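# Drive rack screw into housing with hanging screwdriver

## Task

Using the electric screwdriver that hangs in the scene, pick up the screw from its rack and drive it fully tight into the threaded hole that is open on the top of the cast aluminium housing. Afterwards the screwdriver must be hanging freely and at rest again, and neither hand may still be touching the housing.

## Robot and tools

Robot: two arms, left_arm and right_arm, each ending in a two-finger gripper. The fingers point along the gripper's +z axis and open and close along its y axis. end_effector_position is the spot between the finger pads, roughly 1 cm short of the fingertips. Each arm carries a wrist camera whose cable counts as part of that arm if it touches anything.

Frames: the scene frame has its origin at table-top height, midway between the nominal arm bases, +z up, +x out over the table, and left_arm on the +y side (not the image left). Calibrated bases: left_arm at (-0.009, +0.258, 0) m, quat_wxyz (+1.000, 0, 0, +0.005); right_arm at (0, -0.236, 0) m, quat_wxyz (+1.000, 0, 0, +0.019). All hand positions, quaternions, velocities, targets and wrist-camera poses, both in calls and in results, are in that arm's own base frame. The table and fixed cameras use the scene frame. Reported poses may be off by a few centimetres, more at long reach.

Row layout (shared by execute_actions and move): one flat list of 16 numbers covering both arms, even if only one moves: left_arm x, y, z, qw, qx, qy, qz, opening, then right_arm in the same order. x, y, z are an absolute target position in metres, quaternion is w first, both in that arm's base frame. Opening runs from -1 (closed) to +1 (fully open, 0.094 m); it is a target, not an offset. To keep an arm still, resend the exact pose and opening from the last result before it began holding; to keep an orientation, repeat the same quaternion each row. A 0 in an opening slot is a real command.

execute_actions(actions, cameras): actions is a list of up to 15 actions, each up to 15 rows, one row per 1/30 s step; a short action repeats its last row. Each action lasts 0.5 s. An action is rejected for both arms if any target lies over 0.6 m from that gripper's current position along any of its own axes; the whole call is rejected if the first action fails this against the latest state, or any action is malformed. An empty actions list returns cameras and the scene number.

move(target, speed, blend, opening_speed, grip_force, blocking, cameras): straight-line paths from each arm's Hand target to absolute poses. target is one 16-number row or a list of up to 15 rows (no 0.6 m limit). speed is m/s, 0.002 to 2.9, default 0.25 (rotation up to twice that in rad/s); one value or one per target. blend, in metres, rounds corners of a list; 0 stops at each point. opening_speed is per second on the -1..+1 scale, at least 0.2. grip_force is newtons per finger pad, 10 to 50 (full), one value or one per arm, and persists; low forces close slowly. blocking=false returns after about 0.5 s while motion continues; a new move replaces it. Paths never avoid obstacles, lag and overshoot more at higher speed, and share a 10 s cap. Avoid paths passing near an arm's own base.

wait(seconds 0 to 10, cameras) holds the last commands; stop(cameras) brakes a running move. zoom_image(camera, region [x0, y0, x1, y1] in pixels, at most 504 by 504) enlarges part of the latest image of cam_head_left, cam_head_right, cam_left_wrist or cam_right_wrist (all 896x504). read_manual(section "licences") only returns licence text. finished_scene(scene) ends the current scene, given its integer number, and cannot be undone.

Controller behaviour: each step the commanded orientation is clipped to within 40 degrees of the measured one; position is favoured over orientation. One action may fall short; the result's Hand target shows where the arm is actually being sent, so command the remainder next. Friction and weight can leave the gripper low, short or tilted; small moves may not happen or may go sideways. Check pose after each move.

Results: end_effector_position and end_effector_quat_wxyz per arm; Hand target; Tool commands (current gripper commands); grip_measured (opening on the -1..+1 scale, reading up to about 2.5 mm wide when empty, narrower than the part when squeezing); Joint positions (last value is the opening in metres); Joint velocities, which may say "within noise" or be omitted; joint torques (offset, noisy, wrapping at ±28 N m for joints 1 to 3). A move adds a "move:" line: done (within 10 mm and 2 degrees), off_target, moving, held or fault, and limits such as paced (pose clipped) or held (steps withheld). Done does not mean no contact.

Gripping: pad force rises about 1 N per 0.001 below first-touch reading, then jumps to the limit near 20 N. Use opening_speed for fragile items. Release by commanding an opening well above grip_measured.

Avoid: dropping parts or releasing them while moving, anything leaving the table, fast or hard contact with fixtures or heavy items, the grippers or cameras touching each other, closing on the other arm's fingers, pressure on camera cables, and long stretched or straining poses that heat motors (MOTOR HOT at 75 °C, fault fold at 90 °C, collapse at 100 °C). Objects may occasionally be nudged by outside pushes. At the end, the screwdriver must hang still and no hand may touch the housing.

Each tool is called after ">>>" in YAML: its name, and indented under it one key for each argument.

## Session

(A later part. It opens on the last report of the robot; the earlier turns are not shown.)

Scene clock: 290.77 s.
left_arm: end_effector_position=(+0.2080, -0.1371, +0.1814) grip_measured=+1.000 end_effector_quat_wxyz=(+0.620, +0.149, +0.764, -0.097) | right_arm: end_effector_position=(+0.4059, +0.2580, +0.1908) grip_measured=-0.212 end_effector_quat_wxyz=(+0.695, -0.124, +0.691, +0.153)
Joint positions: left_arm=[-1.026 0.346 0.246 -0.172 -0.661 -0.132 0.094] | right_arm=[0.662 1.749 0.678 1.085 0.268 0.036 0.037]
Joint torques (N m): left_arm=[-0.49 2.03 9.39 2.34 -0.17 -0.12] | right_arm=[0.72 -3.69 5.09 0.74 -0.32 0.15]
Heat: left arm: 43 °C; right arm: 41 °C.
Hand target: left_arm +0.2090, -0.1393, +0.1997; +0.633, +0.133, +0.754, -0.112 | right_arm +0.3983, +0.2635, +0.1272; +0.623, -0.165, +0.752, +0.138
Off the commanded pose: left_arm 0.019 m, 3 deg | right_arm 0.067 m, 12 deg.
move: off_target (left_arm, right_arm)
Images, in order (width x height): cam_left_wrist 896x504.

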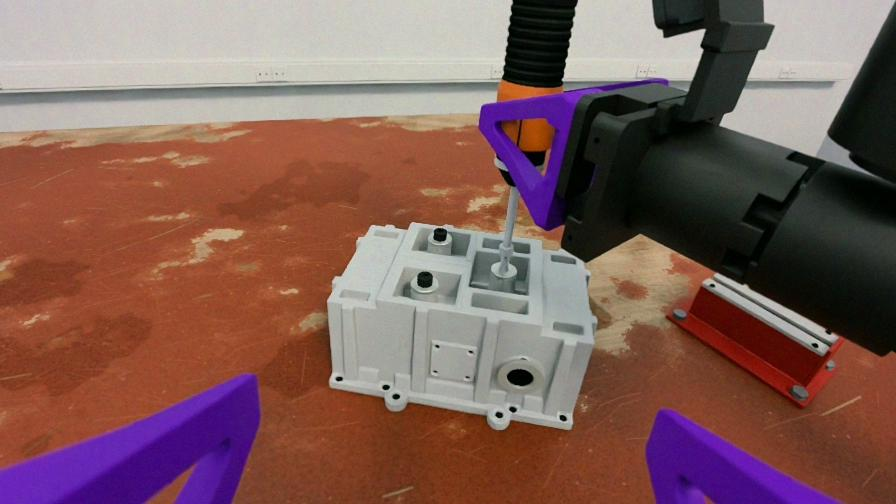

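>>> move:
  target:
    - [0.21,-0.14,0.2,0.633,0.133,0.7544,-0.1116,1,0.405,0.269,0.172,0.6469,-0.1621,0.7312,0.1434,-1]
    - [0.21,-0.14,0.2,0.633,0.133,0.7544,-0.1116,1,0.41,0.272,0.168,0.6469,-0.1621,0.7312,0.1434,-1]
  speed: 0.06
  cameras: ["cam_left_wrist"]

>>> zoom_image:
  camera: "cam_left_wrist"
  region: [470, 220, 540, 290]

Scene clock: 297.90 s.
left_arm: end_effector_position=(+0.2081, -0.1368, +0.1814) grip_measured=+1.000 end_effector_quat_wxyz=(+0.620, +0.148, +0.764, -0.096) | right_arm: end_effector_position=(+0.4103, +0.2614, +0.1938) grip_measured=-0.212 end_effector_quat_wxyz=(+0.682, -0.130, +0.705, +0.146)
Joint positions: left_arm=[-1.026 0.346 0.246 -0.172 -0.662 -0.133 0.094] | right_arm=[0.662 1.722 0.722 0.971 0.268 0.036 0.037]
Joint torques (N m): left_arm=[-0.49 2.04 9.37 2.34 -0.19 -0.11] | right_arm=[0.61 -6.28 8.01 1.26 -0.35 0]
Heat: left arm: 44 °C; right arm: 40 °C.
Hand target: left_arm +0.2090, -0.1392, +0.1997; +0.633, +0.133, +0.754, -0.112 | right_arm +0.4082, +0.2705, +0.1682; +0.648, -0.161, +0.730, +0.144
Off the commanded pose: left_arm 0.019 m, 3 deg | right_arm 0.028 m, 6 deg.
move: off_target (left_arm, right_arm)
Images, in order (width x height): cam_left_wrist 896x504.

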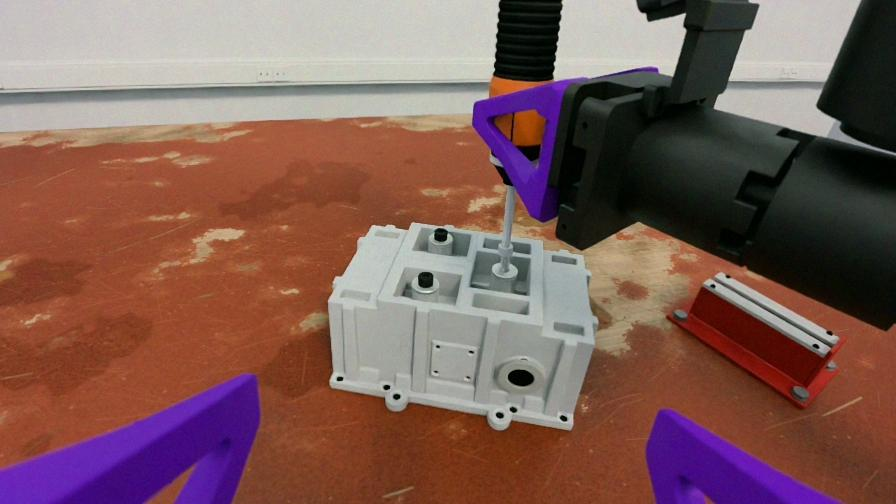

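Scaled by 7.200 from the camera's 896x504 image, which has a finer 1280x720 frame.

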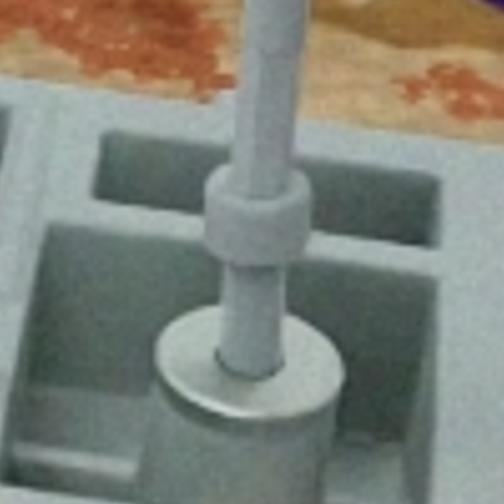

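>>> move:
  target: [0.21,-0.14,0.2,0.633,0.133,0.7544,-0.1116,1,0.414,0.2735,0.145,0.6469,-0.1621,0.7312,0.1434,-1]
  speed: 0.04
  cameras: ["cam_left_wrist"]

>>> zoom_image:
  camera: "cam_left_wrist"
  region: [470, 220, 540, 290]

Scene clock: 302.37 s.
left_arm: end_effector_position=(+0.2081, -0.1368, +0.1814) grip_measured=+1.000 end_effector_quat_wxyz=(+0.620, +0.148, +0.764, -0.096) | right_arm: end_effector_position=(+0.4151, +0.2626, +0.1918) grip_measured=-0.212 end_effector_quat_wxyz=(+0.696, -0.124, +0.691, +0.150)
Joint positions: left_arm=[-1.026 0.346 0.246 -0.172 -0.662 -0.133 0.094] | right_arm=[0.658 1.779 0.722 1.073 0.268 0.031 0.037]
Joint torques (N m): left_arm=[-0.51 2.06 9.4 2.35 -0.18 -0.11] | right_arm=[0.73 -4.55 5.67 1.24 -0.38 0.08]
Heat: left arm: 44 °C; right arm: 40 °C.
Hand target: left_arm +0.2089, -0.1392, +0.1997; +0.633, +0.133, +0.754, -0.112 | right_arm +0.4103, +0.2706, +0.1460; +0.648, -0.161, +0.731, +0.144
Off the commanded pose: left_arm 0.019 m, 3 deg | right_arm 0.048 m, 9 deg.
move: off_target (left_arm, right_arm)
Images, in order (width x height): cam_left_wrist 896x504.

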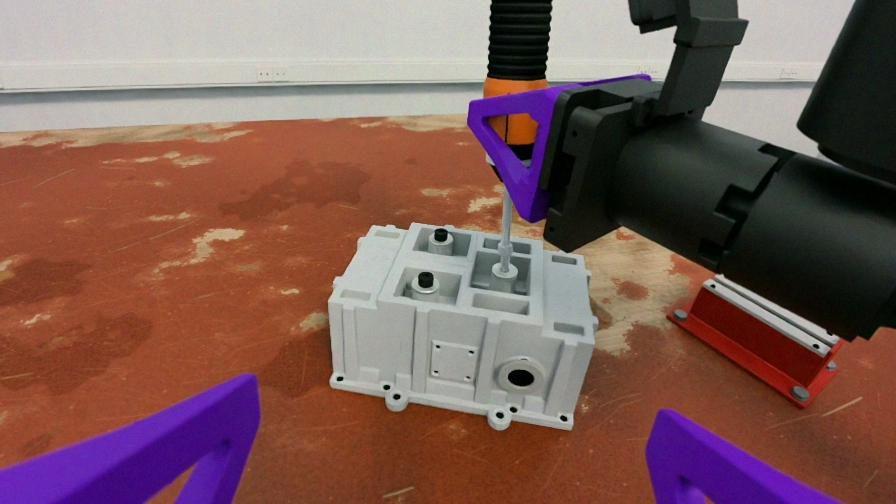

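Scaled by 7.200 from the camera's 896x504 image, which has a finer 1280x720 frame.

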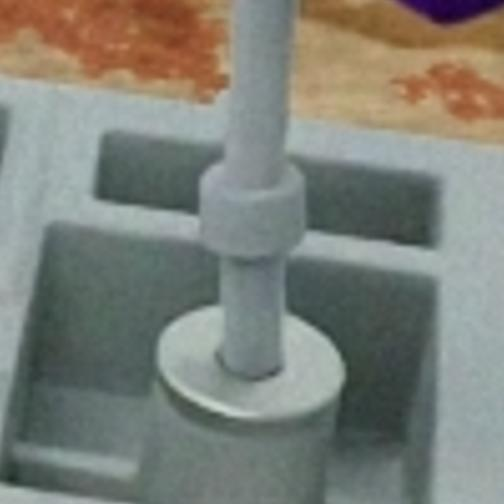

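>>> move:
  target: [0.21,-0.14,0.2,0.633,0.133,0.7544,-0.1116,1,0.412,0.277,0.105,0.621,-0.167,0.7533,0.1376,-1]
  speed: 0.08
  cameras: ["cam_left_wrist"]

>>> zoom_image:
  camera: "cam_left_wrist"
  region: [470, 220, 540, 290]

Scene clock: 315.13 s.
left_arm: end_effector_position=(+0.2081, -0.1368, +0.1814) grip_measured=+1.000 end_effector_quat_wxyz=(+0.620, +0.148, +0.764, -0.096) | right_arm: end_effector_position=(+0.4164, +0.2622, +0.1895) grip_measured=-0.212 end_effector_quat_wxyz=(+0.712, -0.114, +0.675, +0.156)
Joint positions: left_arm=[-1.026 0.346 0.246 -0.172 -0.662 -0.133 0.094] | right_arm=[0.658 1.833 0.711 1.186 0.274 0.03 0.037]
Joint torques (N m): left_arm=[-0.47 2.03 9.36 2.34 -0.18 -0.11] | right_arm=[1.62 -3.47 2.91 0.54 -0.34 0.23]
Heat: left arm: 45 °C; right arm: 40 °C.
Hand target: left_arm +0.2089, -0.1393, +0.1997; +0.633, +0.133, +0.754, -0.112 | right_arm +0.4029, +0.2693, +0.1087; +0.624, -0.165, +0.752, +0.138
Off the commanded pose: left_arm 0.019 m, 3 deg | right_arm 0.086 m, 15 deg.
move: off_target (left_arm, right_arm)
Images, in order (width x height): cam_left_wrist 896x504.

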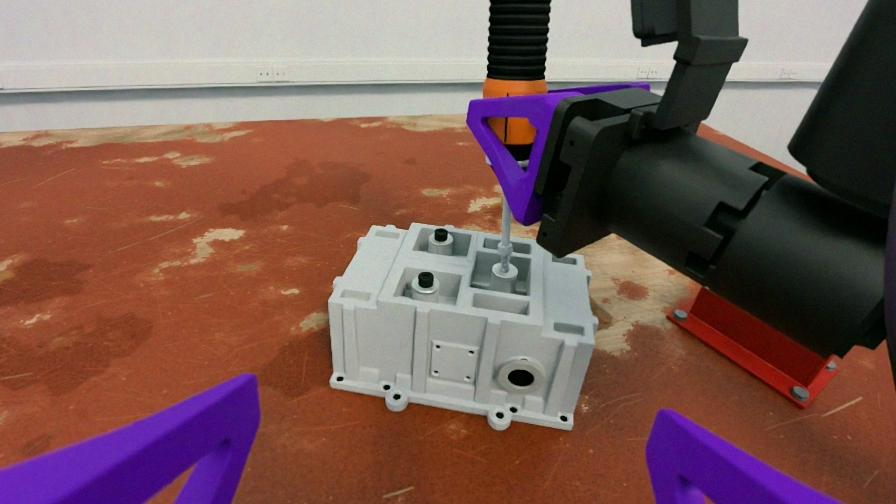

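Scaled by 7.200 from the camera's 896x504 image, which has a finer 1280x720 frame.

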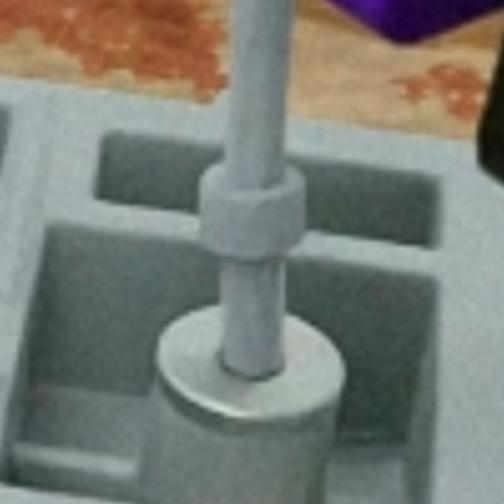

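>>> move:
  target: [0.345,-0.0,0.192,0.611,0.359,0.617,-0.343,1,0.412,0.277,0.105,0.621,-0.167,0.7533,0.1376,-1]
  speed: 0.3
  cameras: ["cam_left_wrist"]

>>> zoom_image:
  camera: "cam_left_wrist"
  region: [520, 230, 640, 350]

Scene clock: 321.77 s.
left_arm: end_effector_position=(+0.3415, +0.0005, +0.1871) grip_measured=+1.000 end_effector_quat_wxyz=(+0.614, +0.344, +0.623, -0.342) | right_arm: end_effector_position=(+0.4115, +0.2585, +0.1893) grip_measured=-0.212 end_effector_quat_wxyz=(+0.717, -0.110, +0.670, +0.161)
Joint positions: left_arm=[0.536 1.587 0.703 0.362 1.546 0.519 0.094] | right_arm=[0.658 1.832 0.682 1.232 0.274 0.035 0.037]
Joint torques (N m): left_arm=[-0.46 -3.92 7.73 1.37 0.39 0.06] | right_arm=[1.65 -3.23 4.14 0.27 -0.36 0.21]
Heat: left arm: 45 °C; right arm: 39 °C.
Hand target: left_arm +0.3450, -0.0001, +0.1920; +0.616, +0.355, +0.614, -0.343 | right_arm +0.4006, +0.2678, +0.1085; +0.626, -0.165, +0.750, +0.139
Off the commanded pose: left_arm 0.006 m, 2 deg | right_arm 0.086 m, 16 deg.
move: off_target (right_arm)
Images, in order (width x height): cam_left_wrist 896x504.

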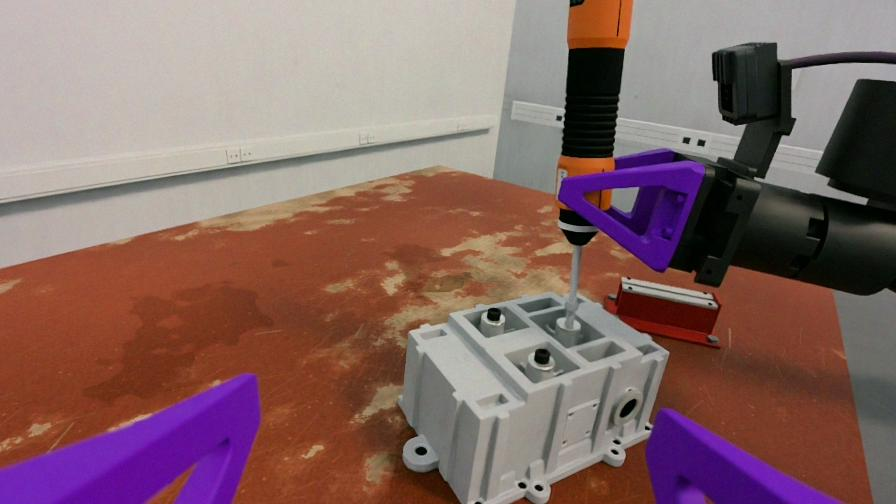

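Scaled by 4.200 from the camera's 896x504 image, which has a finer 1280x720 frame.

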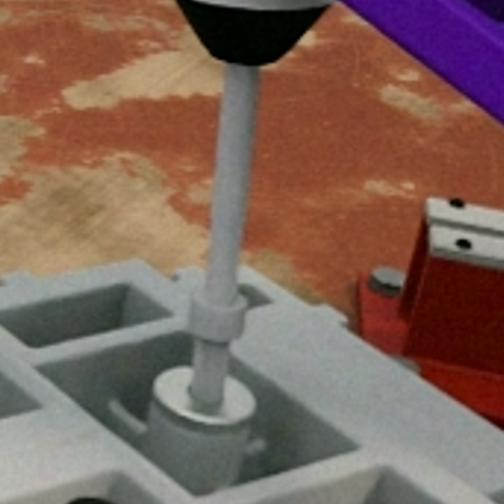

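>>> move:
  target: [0.345,-0.0,0.192,0.611,0.359,0.617,-0.343,1,0.402,0.2705,0.14,0.6658,-0.1583,0.7141,0.1476,-1]
  speed: 0.06
  cameras: ["cam_left_wrist"]

>>> zoom_image:
  camera: "cam_left_wrist"
  region: [520, 230, 640, 350]

Scene clock: 330.77 s.
left_arm: end_effector_position=(+0.3414, +0.0004, +0.1869) grip_measured=+1.000 end_effector_quat_wxyz=(+0.614, +0.344, +0.623, -0.342) | right_arm: end_effector_position=(+0.4078, +0.2572, +0.1905) grip_measured=-0.212 end_effector_quat_wxyz=(+0.722, -0.111, +0.664, +0.162)
Joint positions: left_arm=[0.536 1.587 0.703 0.359 1.546 0.521 0.094] | right_arm=[0.66 1.832 0.664 1.266 0.272 0.028 0.037]
Joint torques (N m): left_arm=[-0.5 -3.92 7.75 1.36 0.39 0.07] | right_arm=[1.68 -6.26 3.75 0.94 -0.3 -0.08]
Heat: left arm: 45 °C; right arm: 38 °C.
Hand target: left_arm +0.3450, -0.0001, +0.1920; +0.616, +0.355, +0.614, -0.343 | right_arm +0.3984, +0.2671, +0.1411; +0.667, -0.158, +0.712, +0.148
Off the commanded pose: left_arm 0.006 m, 2 deg | right_arm 0.053 m, 10 deg.
move: off_target (right_arm)
Images, in order (width x height): cam_left_wrist 896x504.

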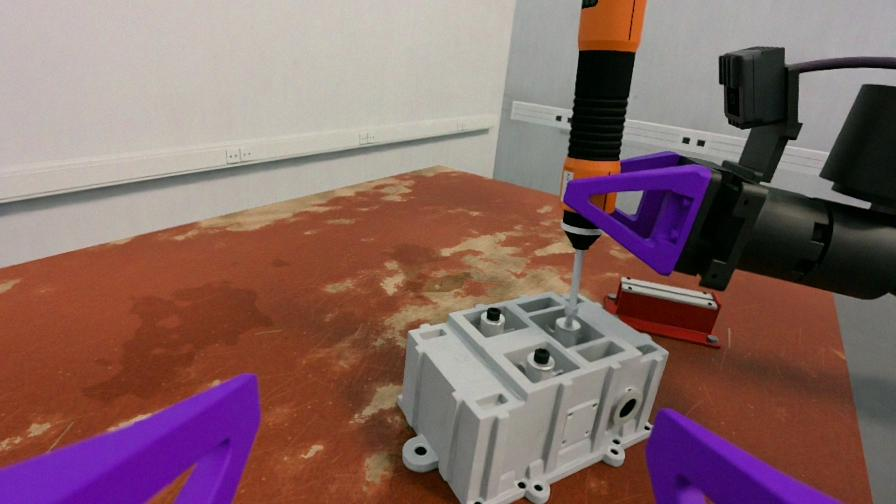

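Scaled by 4.200 from the camera's 896x504 image, which has a finer 1280x720 frame.

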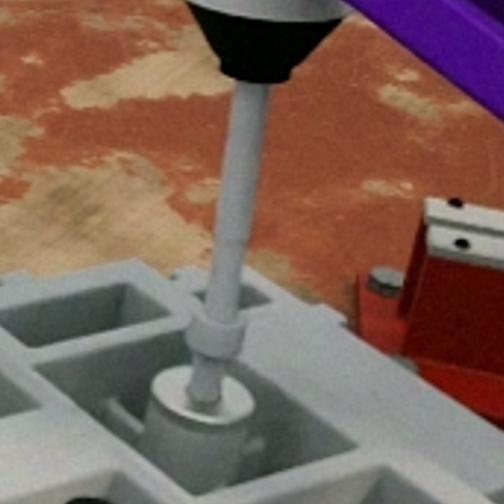

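>>> wait:
  seconds: 2
  cameras: ["cam_left_wrist"]

>>> zoom_image:
  camera: "cam_left_wrist"
  region: [530, 290, 600, 360]

Scene clock: 335.33 s.
left_arm: end_effector_position=(+0.3414, +0.0004, +0.1869) grip_measured=+1.000 end_effector_quat_wxyz=(+0.614, +0.344, +0.623, -0.342) | right_arm: end_effector_position=(+0.4078, +0.2572, +0.1905) grip_measured=-0.212 end_effector_quat_wxyz=(+0.722, -0.111, +0.664, +0.162)
Joint positions: left_arm=[0.536 1.587 0.703 0.358 1.546 0.521 0.094] | right_arm=[0.66 1.832 0.664 1.266 0.272 0.028 0.037]
Joint torques (N m): left_arm=[-0.49 -3.95 7.73 1.36 0.41 0.07] | right_arm=[1.74 -6.28 3.85 0.96 -0.32 -0.08]
Heat: left arm: 44 °C; right arm: 38 °C.
Hand target: left_arm +0.3450, -0.0001, +0.1920; +0.616, +0.355, +0.614, -0.343 | right_arm +0.3984, +0.2671, +0.1411; +0.667, -0.158, +0.712, +0.148
Tool commands: left_gripper/opening=+1.0 right_gripper/opening=-1.0
Off the commanded pose: left_arm 0.006 m, 2 deg | right_arm 0.053 m, 10 deg.
wait: 2.00 s; at rest from the start
Images, in order (width x height): cam_left_wrist 896x504.

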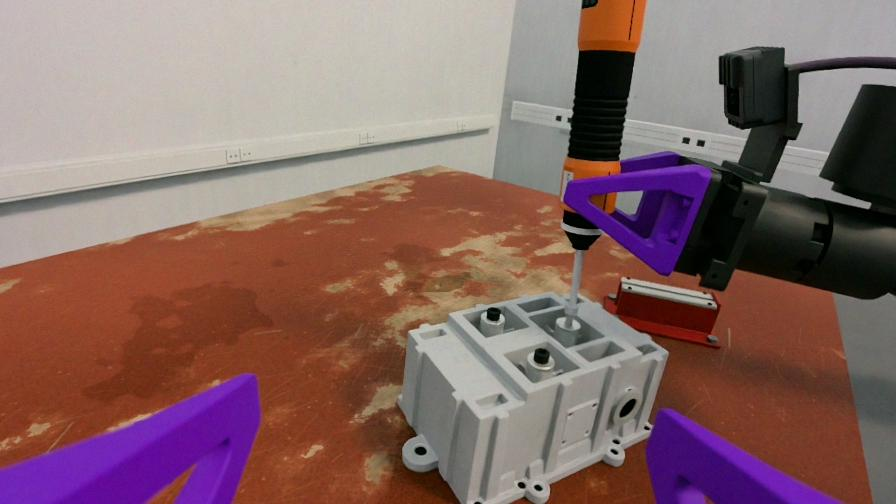

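Scaled by 7.200 from the camera's 896x504 image, which has a finer 1280x720 frame.

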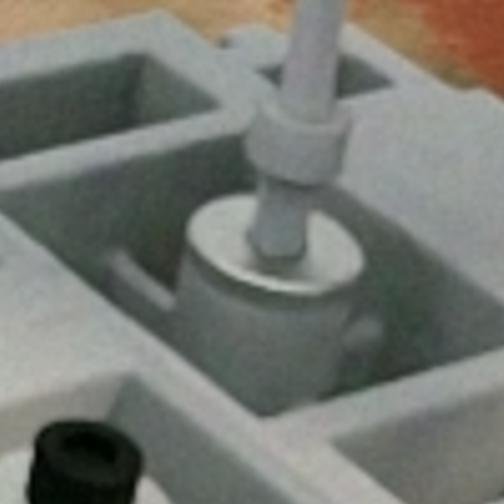

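>>> move:
  target: [0.345,-0.0,0.192,0.611,0.359,0.617,-0.343,1,0.403,0.271,0.12,0.6658,-0.1583,0.7141,0.1476,-1]
  speed: 0.06
  cameras: ["cam_left_wrist"]

>>> zoom_image:
  camera: "cam_left_wrist"
  region: [530, 260, 630, 360]

Scene clock: 341.73 s.
left_arm: end_effector_position=(+0.3413, +0.0004, +0.1867) grip_measured=+1.000 end_effector_quat_wxyz=(+0.614, +0.344, +0.623, -0.343) | right_arm: end_effector_position=(+0.4050, +0.2558, +0.1859) grip_measured=-0.212 end_effector_quat_wxyz=(+0.734, -0.107, +0.650, +0.167)
Joint positions: left_arm=[0.536 1.587 0.703 0.356 1.546 0.523 0.094] | right_arm=[0.661 1.882 0.643 1.378 0.271 0.023 0.037]
Joint torques (N m): left_arm=[-0.44 -3.95 7.8 1.35 0.41 0.06] | right_arm=[1.51 -4.14 3.06 0.75 -0.3 -0.01]
Heat: left arm: 44 °C; right arm: 38 °C.
Hand target: left_arm +0.3449, -0.0001, +0.1920; +0.616, +0.355, +0.614, -0.343 | right_arm +0.3964, +0.2653, +0.1220; +0.667, -0.157, +0.713, +0.148
Off the commanded pose: left_arm 0.007 m, 2 deg | right_arm 0.068 m, 12 deg.
move: off_target (right_arm)
Images, in order (width x height): cam_left_wrist 896x504.

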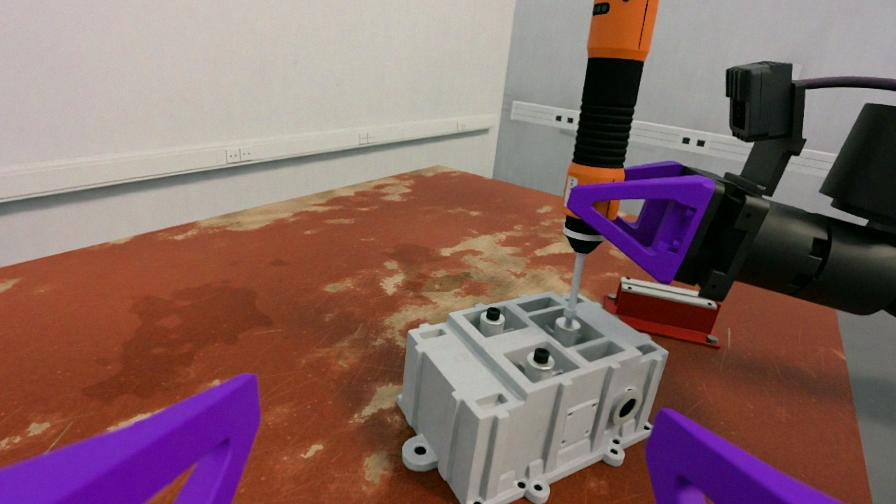

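Scaled by 5.040 from the camera's 896x504 image, which has a finer 1280x720 frame.

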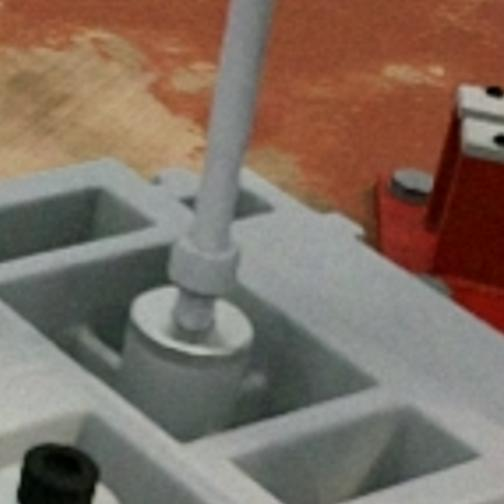

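>>> move:
  target: [0.345,-0.0,0.192,0.611,0.359,0.617,-0.343,1,0.405,0.273,0.1,0.6658,-0.1583,0.7141,0.1476,-1]
  speed: 0.05
  cameras: ["cam_left_wrist"]

>>> zoom_image:
  camera: "cam_left_wrist"
  region: [530, 260, 630, 360]

Scene clock: 346.53 s.
left_arm: end_effector_position=(+0.3412, +0.0003, +0.1865) grip_measured=+1.000 end_effector_quat_wxyz=(+0.614, +0.344, +0.623, -0.343) | right_arm: end_effector_position=(+0.4040, +0.2561, +0.1779) grip_measured=-0.212 end_effector_quat_wxyz=(+0.740, -0.109, +0.642, +0.168)
Joint positions: left_arm=[0.536 1.587 0.703 0.354 1.546 0.525 0.094] | right_arm=[0.661 1.937 0.635 1.46 0.266 0.014 0.037]
Joint torques (N m): left_arm=[-0.47 -3.9 7.8 1.3 0.4 0.08] | right_arm=[1.83 -1.47 2.88 0.81 -0.24 0.11]
Heat: left arm: 44 °C; right arm: 38 °C.
Hand target: left_arm +0.3449, -0.0001, +0.1920; +0.616, +0.355, +0.614, -0.343 | right_arm +0.3959, +0.2655, +0.1032; +0.667, -0.158, +0.713, +0.148
Off the commanded pose: left_arm 0.007 m, 2 deg | right_arm 0.080 m, 13 deg.
move: off_target (right_arm)
Images, in order (width x height): cam_left_wrist 896x504.

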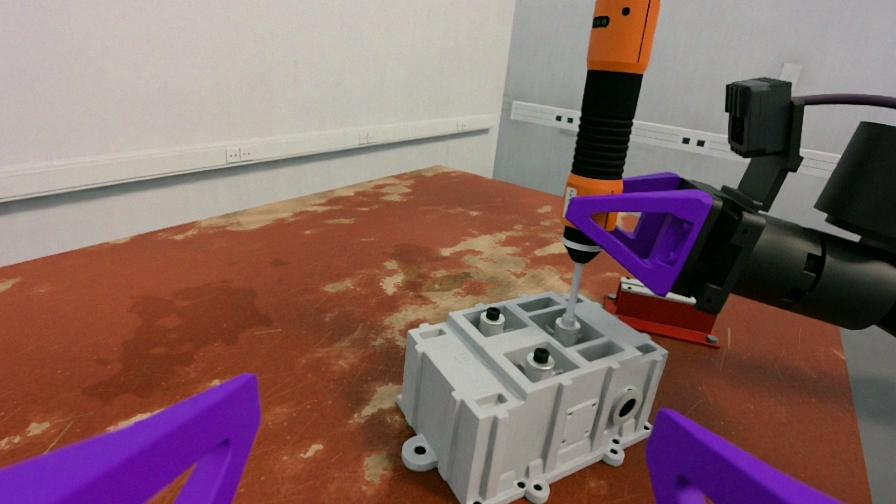

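Scaled by 5.040 from the camera's 896x504 image, which has a finer 1280x720 frame.

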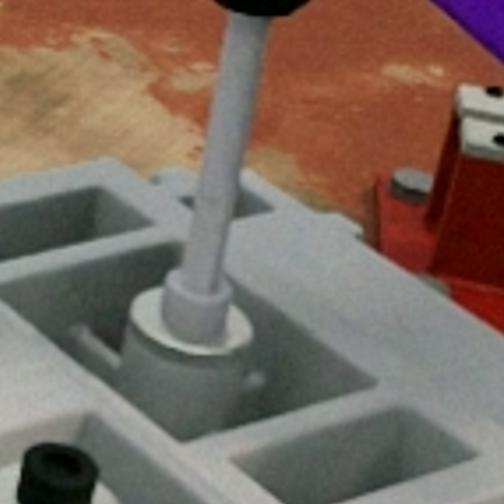

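>>> move:
  target: [0.345,-0.0,0.192,0.611,0.359,0.617,-0.343,1,0.405,0.273,0.09,0.6658,-0.1583,0.7141,0.1476,-1]
  speed: 0.05

>>> wait:
  seconds: 2
  cameras: ["cam_left_wrist"]

>>> zoom_image:
  camera: "cam_left_wrist"
  region: [530, 260, 630, 360]

Scene clock: 351.03 s.
left_arm: end_effector_position=(+0.3412, +0.0003, +0.1864) grip_measured=+1.000 end_effector_quat_wxyz=(+0.613, +0.344, +0.623, -0.343) | right_arm: end_effector_position=(+0.4069, +0.2584, +0.1768) grip_measured=-0.212 end_effector_quat_wxyz=(+0.742, -0.110, +0.640, +0.166)
Joint positions: left_arm=[0.536 1.587 0.703 0.352 1.546 0.526 0.094] | right_arm=[0.661 1.955 0.65 1.467 0.266 0.006 0.037]
Joint torques (N m): left_arm=[-0.46 -3.95 7.86 1.32 0.41 0.06] | right_arm=[1.69 0.13 1.44 1.12 -0.24 0.19]
Heat: left arm: 44 °C; right arm: 38 °C.
Hand target: left_arm +0.3449, -0.0001, +0.1920; +0.616, +0.355, +0.614, -0.343 | right_arm +0.3957, +0.2650, +0.0944; +0.666, -0.158, +0.714, +0.147
Off the commanded pose: left_arm 0.007 m, 2 deg | right_arm 0.088 m, 14 deg.
move: off_target (right_arm)

Scene clock: 353.03 s.
left_arm: end_effector_position=(+0.3411, +0.0003, +0.1864) grip_measured=+1.000 end_effector_quat_wxyz=(+0.613, +0.344, +0.623, -0.343) | right_arm: end_effector_position=(+0.4069, +0.2584, +0.1768) grip_measured=-0.212 end_effector_quat_wxyz=(+0.742, -0.110, +0.640, +0.166)
Joint positions: left_arm=[0.536 1.587 0.703 0.352 1.546 0.527 0.094] | right_arm=[0.661 1.955 0.65 1.467 0.266 0.006 0.037]
Joint torques (N m): left_arm=[-0.47 -3.97 7.87 1.35 0.41 0.07] | right_arm=[1.61 0.12 1.35 1.09 -0.23 0.19]
Heat: left arm: 44 °C; right arm: 38 °C.
Hand target: left_arm +0.3449, -0.0001, +0.1920; +0.616, +0.355, +0.614, -0.343 | right_arm +0.3957, +0.2650, +0.0944; +0.666, -0.158, +0.714, +0.147
Tool commands: left_gripper/opening=+1.0 right_gripper/opening=-1.0
Off the commanded pose: left_arm 0.007 m, 2 deg | right_arm 0.088 m, 14 deg.
wait: 2.00 s; at rest by 0.17 s
Images, in order (width x height): cam_left_wrist 896x504.

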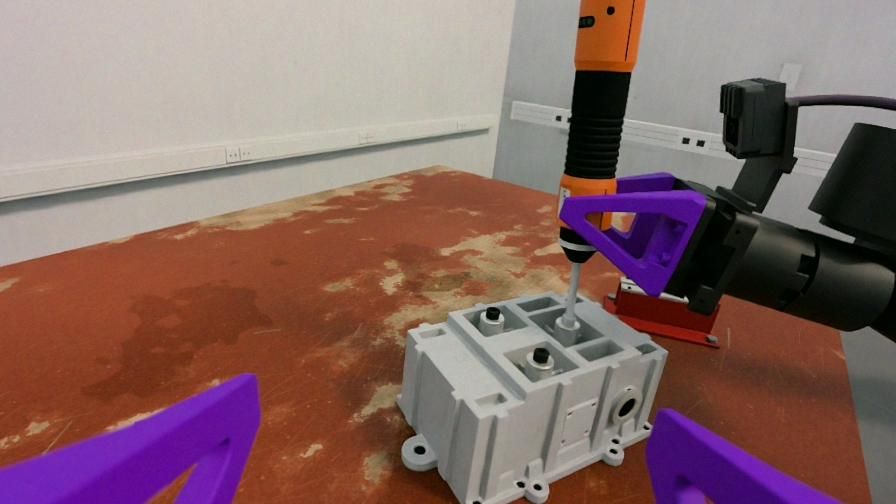

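Scaled by 5.040 from the camera's 896x504 image, which has a finer 1280x720 frame.

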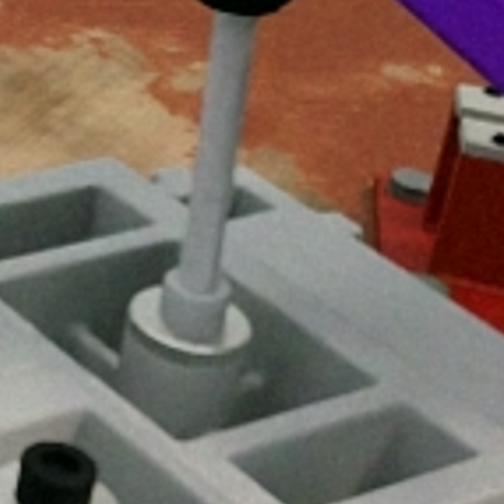

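>>> move:
  target:
    - [0.345,0.02,0.2,0.611,0.359,0.617,-0.343,1,0.403,0.264,0.2,0.6903,-0.153,0.6903,0.153,-1]
    - [0.345,0.02,0.2,0.611,0.359,0.617,-0.343,1,0.403,0.264,0.275,0.7047,-0.1498,0.6757,0.1562,-1]
  speed: 0.12
  cameras: ["cam_left_wrist"]

>>> zoom_image:
  camera: "cam_left_wrist"
  region: [480, 200, 640, 360]

Scene clock: 379.17 s.
left_arm: end_effector_position=(+0.3425, +0.0154, +0.1912) grip_measured=+1.000 end_effector_quat_wxyz=(+0.619, +0.330, +0.629, -0.335) | right_arm: end_effector_position=(+0.4043, +0.2617, +0.2575) grip_measured=-0.212 end_effector_quat_wxyz=(+0.696, -0.143, +0.687, +0.152)
Joint positions: left_arm=[0.577 1.587 0.726 0.322 1.554 0.527 0.094] | right_arm=[0.661 1.559 0.807 0.767 0.241 0.006 0.037]
Joint torques (N m): left_arm=[0.94 -5 7.87 1.34 0.41 0.03] | right_arm=[0.29 -9.7 9.96 1.95 -0.16 -0.12]
Heat: left arm: 44 °C; right arm: 38 °C.
Hand target: left_arm +0.3451, +0.0195, +0.2000; +0.625, +0.339, +0.622, -0.328 | right_arm +0.4026, +0.2638, +0.2749; +0.705, -0.150, +0.675, +0.156
Off the commanded pose: left_arm 0.010 m, 4 deg | right_arm 0.018 m, 2 deg.
joint sent to its limit (left arm) — joint 5 (wrist yaw), upper limit. The joint targets are off in orientation, not in position.
move: off_target (left_arm, right_arm)
Images, in order (width x height): cam_left_wrist 896x504.

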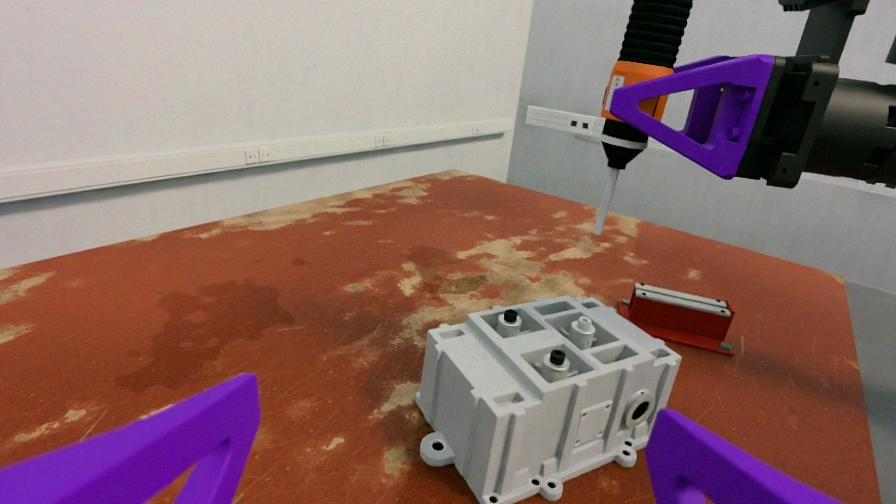

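Scaled by 3.150 from the camera's 896x504 image, which has a finer 1280x720 frame.

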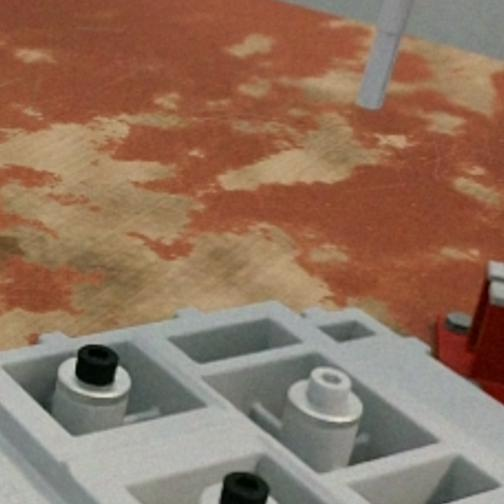

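Screw seated. Return the driver home.

>>> move:
  target:
    - [0.33,0.1,0.22,0.643,0,0.766,0,1,0.425,0.01,0.285,0.7218,0,0.6921,0,-1]
    - [0.33,0.1,0.22,0.643,0,0.766,0,1,0.43,0.004,0.283,0.7218,0,0.6921,0,-1]
  speed: 0.2

>>> wait:
  seconds: 1
  cameras: ["cam_right_wrist","cam_head_left"]

Scene clock: 385.73 s.
left_arm: end_effector_position=(+0.3305, +0.1017, +0.2167) grip_measured=+1.000 end_effector_quat_wxyz=(+0.640, +0.001, +0.768, -0.001) | right_arm: end_effector_position=(+0.4296, +0.0025, +0.2797) grip_measured=-0.212 end_effector_quat_wxyz=(+0.718, +0.008, +0.696, -0.003)
Joint positions: left_arm=[0.571 0.988 0.466 0.308 0.564 0.115 0.094] | right_arm=[0.02 1.296 0.667 0.659 0.035 0.006 0.037]
Joint torques (N m): left_arm=[-0.49 -2.86 6.67 2.07 -0.04 -0.09] | right_arm=[-0.1 -5.05 8.43 2.18 -0.16 -0.01]
Heat: left arm: 44 °C; right arm: 40 °C.
Hand target: left_arm +0.3300, +0.1001, +0.2201; +0.643, +0.000, +0.766, +0.000 | right_arm +0.4299, +0.0040, +0.2830; +0.722, +0.000, +0.692, +0.000
Off the commanded pose: left_arm 0.004 m, 0 deg | right_arm 0.004 m, 1 deg.
move: done

Scene clock: 386.73 s.
left_arm: end_effector_position=(+0.3305, +0.1017, +0.2167) grip_measured=+1.000 end_effector_quat_wxyz=(+0.640, +0.001, +0.768, -0.001) | right_arm: end_effector_position=(+0.4296, +0.0026, +0.2797) grip_measured=-0.212 end_effector_quat_wxyz=(+0.718, +0.008, +0.696, -0.003)
Joint positions: left_arm=[0.571 0.988 0.466 0.308 0.564 0.115 0.094] | right_arm=[0.02 1.296 0.667 0.659 0.034 0.006 0.037]
Joint torques (N m): left_arm=[-0.47 -2.84 6.69 2.07 -0.04 -0.08] | right_arm=[0.02 -5 8.43 2.16 -0.16 -0.03]
Heat: left arm: 43 °C; right arm: 40 °C.
Hand target: left_arm +0.3300, +0.1001, +0.2201; +0.643, +0.000, +0.766, +0.000 | right_arm +0.4299, +0.0040, +0.2830; +0.722, +0.000, +0.692, +0.000
Tool commands: left_gripper/opening=+1.0 right_gripper/opening=-1.0
Off the commanded pose: left_arm 0.004 m, 0 deg | right_arm 0.004 m, 1 deg.
wait: 1.00 s; at rest by 0.17 s
Images, in order (width x height): cam_head_left 896x504, cam_right_wrist 896x504.

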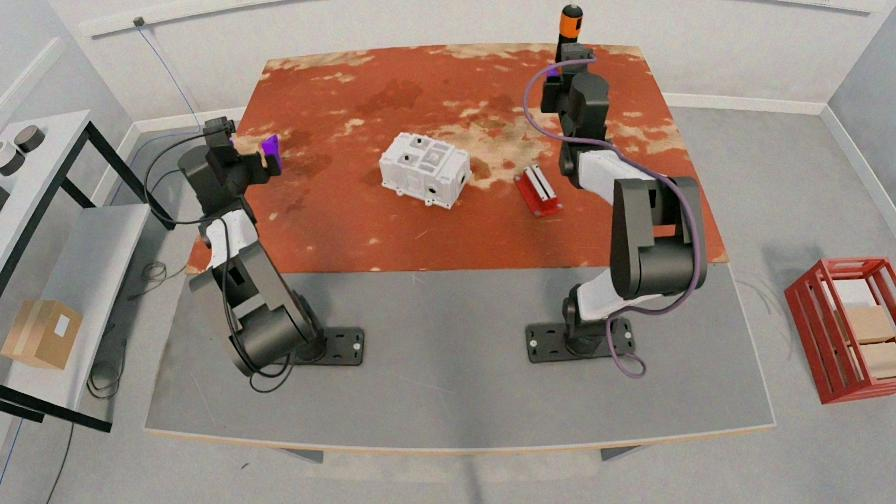

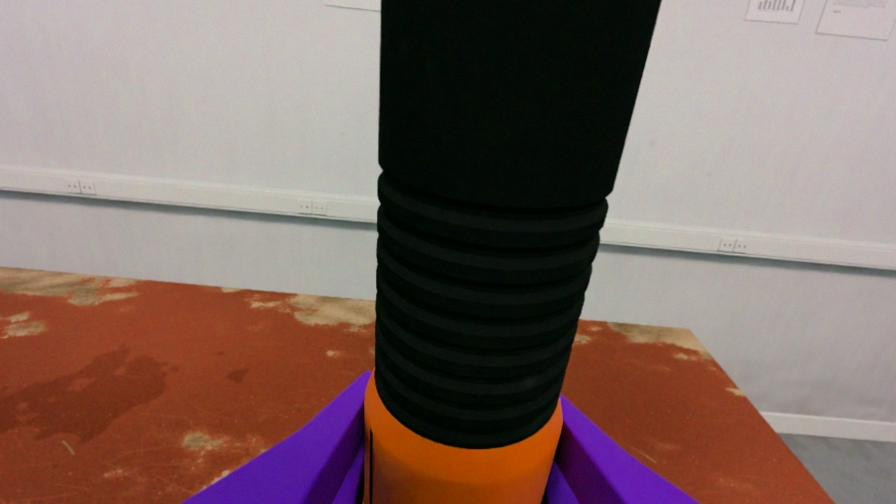

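>>> move:
  target:
    - [0.33,0.1,0.22,0.643,0,0.766,0,1,0.429,0.004,0.274,0.7218,0,0.6921,0,-1]
    - [0.33,0.1,0.22,0.643,0,0.766,0,1,0.429,0.004,0.274,0.7218,0,0.6921,0,1]
  speed: 0.08
  opening_speed: 0.8
  cameras: ["cam_right_wrist"]

>>> move:
  target: [0.33,0.1,0.22,0.643,0,0.766,0,1,0.29,0.005,0.275,0.7218,0,0.6921,0,1]
  speed: 0.12

>>> wait:
  seconds: 3
  cameras: ["cam_head_left","cam_right_wrist"]

Scene clock: 395.47 s.
left_arm: end_effector_position=(+0.3305, +0.1017, +0.2167) grip_measured=+1.000 end_effector_quat_wxyz=(+0.640, +0.001, +0.768, -0.001) | right_arm: end_effector_position=(+0.4279, +0.0027, +0.2806) grip_measured=+0.997 end_effector_quat_wxyz=(+0.724, +0.007, +0.690, -0.002)
Joint positions: left_arm=[0.571 0.988 0.466 0.308 0.564 0.115 0.094] | right_arm=[0.02 1.296 0.652 0.693 0.034 0.006 0.094]
Joint torques (N m): left_arm=[-0.5 -2.82 6.74 2.07 -0.05 -0.08] | right_arm=[-0.01 -3.88 7.13 2.22 -0.17 0]
Heat: left arm: 43 °C; right arm: 42 °C.
Hand target: left_arm +0.3300, +0.1001, +0.2201; +0.643, +0.000, +0.766, +0.000 | right_arm +0.4289, +0.0040, +0.2740; +0.722, +0.000, +0.692, +0.000
Off the commanded pose: left_arm 0.004 m, 0 deg | right_arm 0.007 m, 1 deg.
move: done
Images, in order (width x height): cam_right_wrist 896x504.

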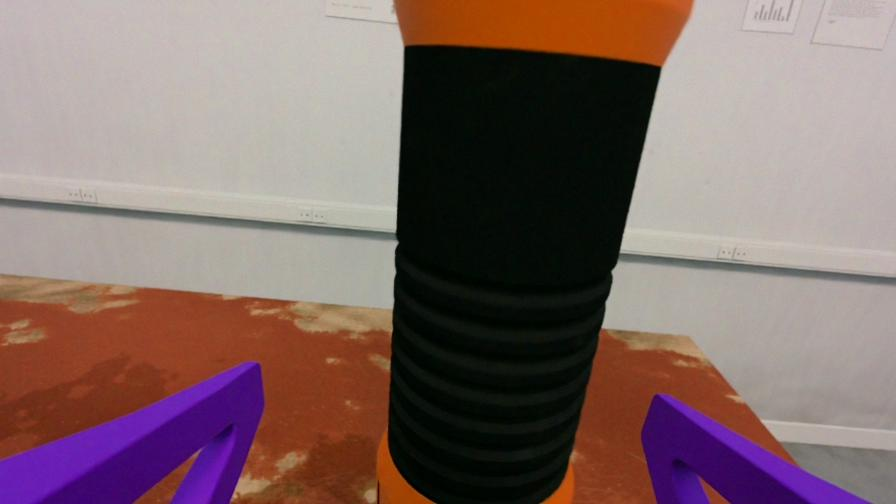

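Scene clock: 397.50 s.
left_arm: end_effector_position=(+0.3305, +0.1017, +0.2167) grip_measured=+1.000 end_effector_quat_wxyz=(+0.640, +0.001, +0.768, -0.001) | right_arm: end_effector_position=(+0.2908, +0.0047, +0.2797) grip_measured=+0.997 end_effector_quat_wxyz=(+0.725, +0.002, +0.688, +0.004)
Joint positions: left_arm=[0.571 0.988 0.466 0.308 0.564 0.115 0.094] | right_arm=[0.036 0.527 0.368 0.21 0.034 0.006 0.094]
Joint torques (N m): left_arm=[-0.49 -2.82 6.67 2.06 -0.04 -0.09] | right_arm=[0.87 0.18 7.56 1.98 0.1 -0.05]
Heat: left arm: 43 °C; right arm: 42 °C.
Hand target: left_arm +0.3300, +0.1001, +0.2201; +0.643, +0.000, +0.766, +0.000 | right_arm +0.2901, +0.0050, +0.2751; +0.722, +0.000, +0.692, +0.000
Off the commanded pose: left_arm 0.004 m, 0 deg | right_arm 0.005 m, 1 deg.
move: done

Scene clock: 400.50 s.
left_arm: end_effector_position=(+0.3305, +0.1017, +0.2167) grip_measured=+1.000 end_effector_quat_wxyz=(+0.640, +0.001, +0.768, -0.001) | right_arm: end_effector_position=(+0.2908, +0.0047, +0.2795) grip_measured=+0.997 end_effector_quat_wxyz=(+0.725, +0.002, +0.689, +0.004)
Joint positions: left_arm=[0.571 0.988 0.466 0.308 0.564 0.115 0.094] | right_arm=[0.036 0.527 0.368 0.21 0.034 0.006 0.094]
Joint torques (N m): left_arm=[-0.47 -2.82 6.69 2.07 -0.05 -0.09] | right_arm=[0.85 0.17 7.76 2.01 0.09 -0.07]
Heat: left arm: 42 °C; right arm: 42 °C.
Hand target: left_arm +0.3300, +0.1001, +0.2201; +0.643, +0.000, +0.766, +0.000 | right_arm +0.2901, +0.0050, +0.2750; +0.722, +0.000, +0.692, +0.000
Tool commands: left_gripper/opening=+1.0 right_gripper/opening=+1.0
Off the commanded pose: left_arm 0.004 m, 0 deg | right_arm 0.005 m, 1 deg.
wait: 3.00 s; at rest by 0.17 s
Images, in order (width x height): cam_head_left 896x504, cam_right_wrist 896x504.

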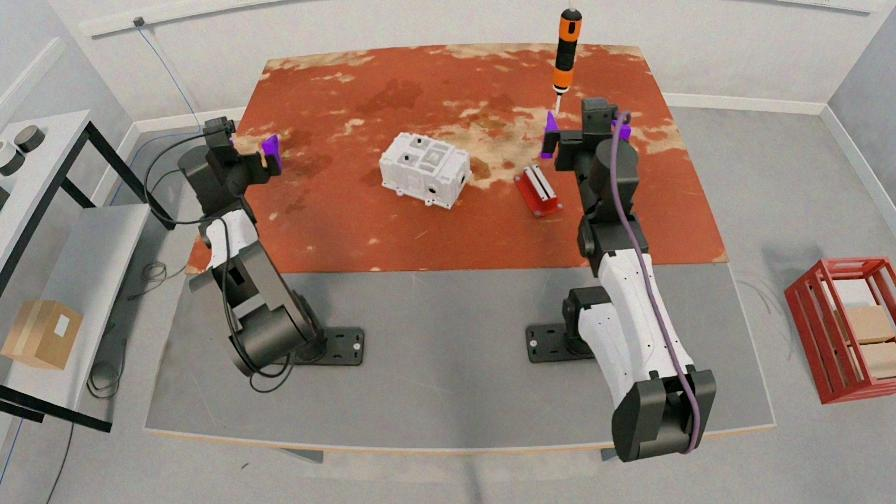

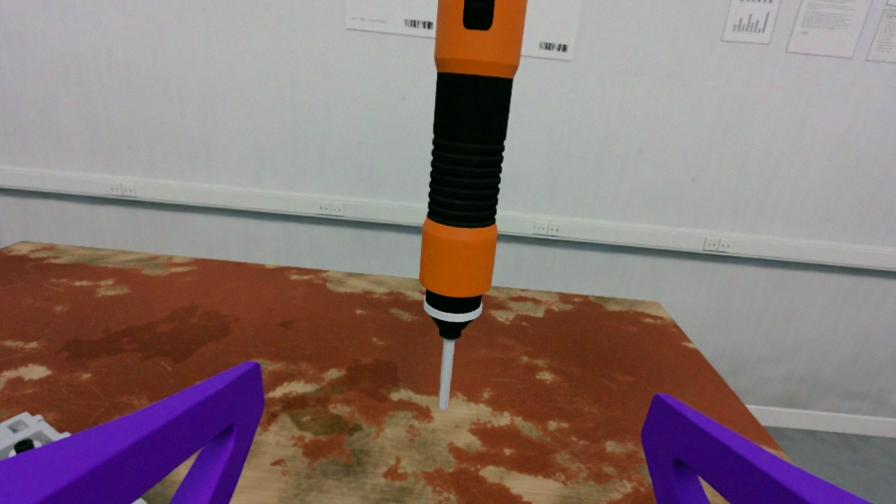

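>>> wait:
  seconds: 3

>>> finished_scene:
  scene: 2

Scene clock: 405.67 s.
left_arm: end_effector_position=(+0.3305, +0.1017, +0.2167) grip_measured=+1.000 end_effector_quat_wxyz=(+0.640, +0.001, +0.768, -0.001) | right_arm: end_effector_position=(+0.2908, +0.0047, +0.2795) grip_measured=+0.997 end_effector_quat_wxyz=(+0.725, +0.002, +0.689, +0.004)
Joint positions: left_arm=[0.571 0.988 0.466 0.308 0.564 0.115 0.094] | right_arm=[0.036 0.527 0.368 0.21 0.034 0.006 0.094]
Joint torques (N m): left_arm=[-0.5 -2.82 6.69 2.07 -0.04 -0.09] | right_arm=[0.79 0.13 7.83 2.02 0.09 -0.04]
Heat: left arm: 42 °C; right arm: 43 °C.
Hand target: left_arm +0.3300, +0.1001, +0.2201; +0.643, +0.000, +0.766, +0.000 | right_arm +0.2901, +0.0050, +0.2750; +0.722, +0.000, +0.692, +0.000
Tool commands: left_gripper/opening=+1.0 right_gripper/opening=+1.0
Off the commanded pose: left_arm 0.004 m, 0 deg | right_arm 0.005 m, 1 deg.
wait: 3.00 s; at rest from the start

The scene is finished: the task was done.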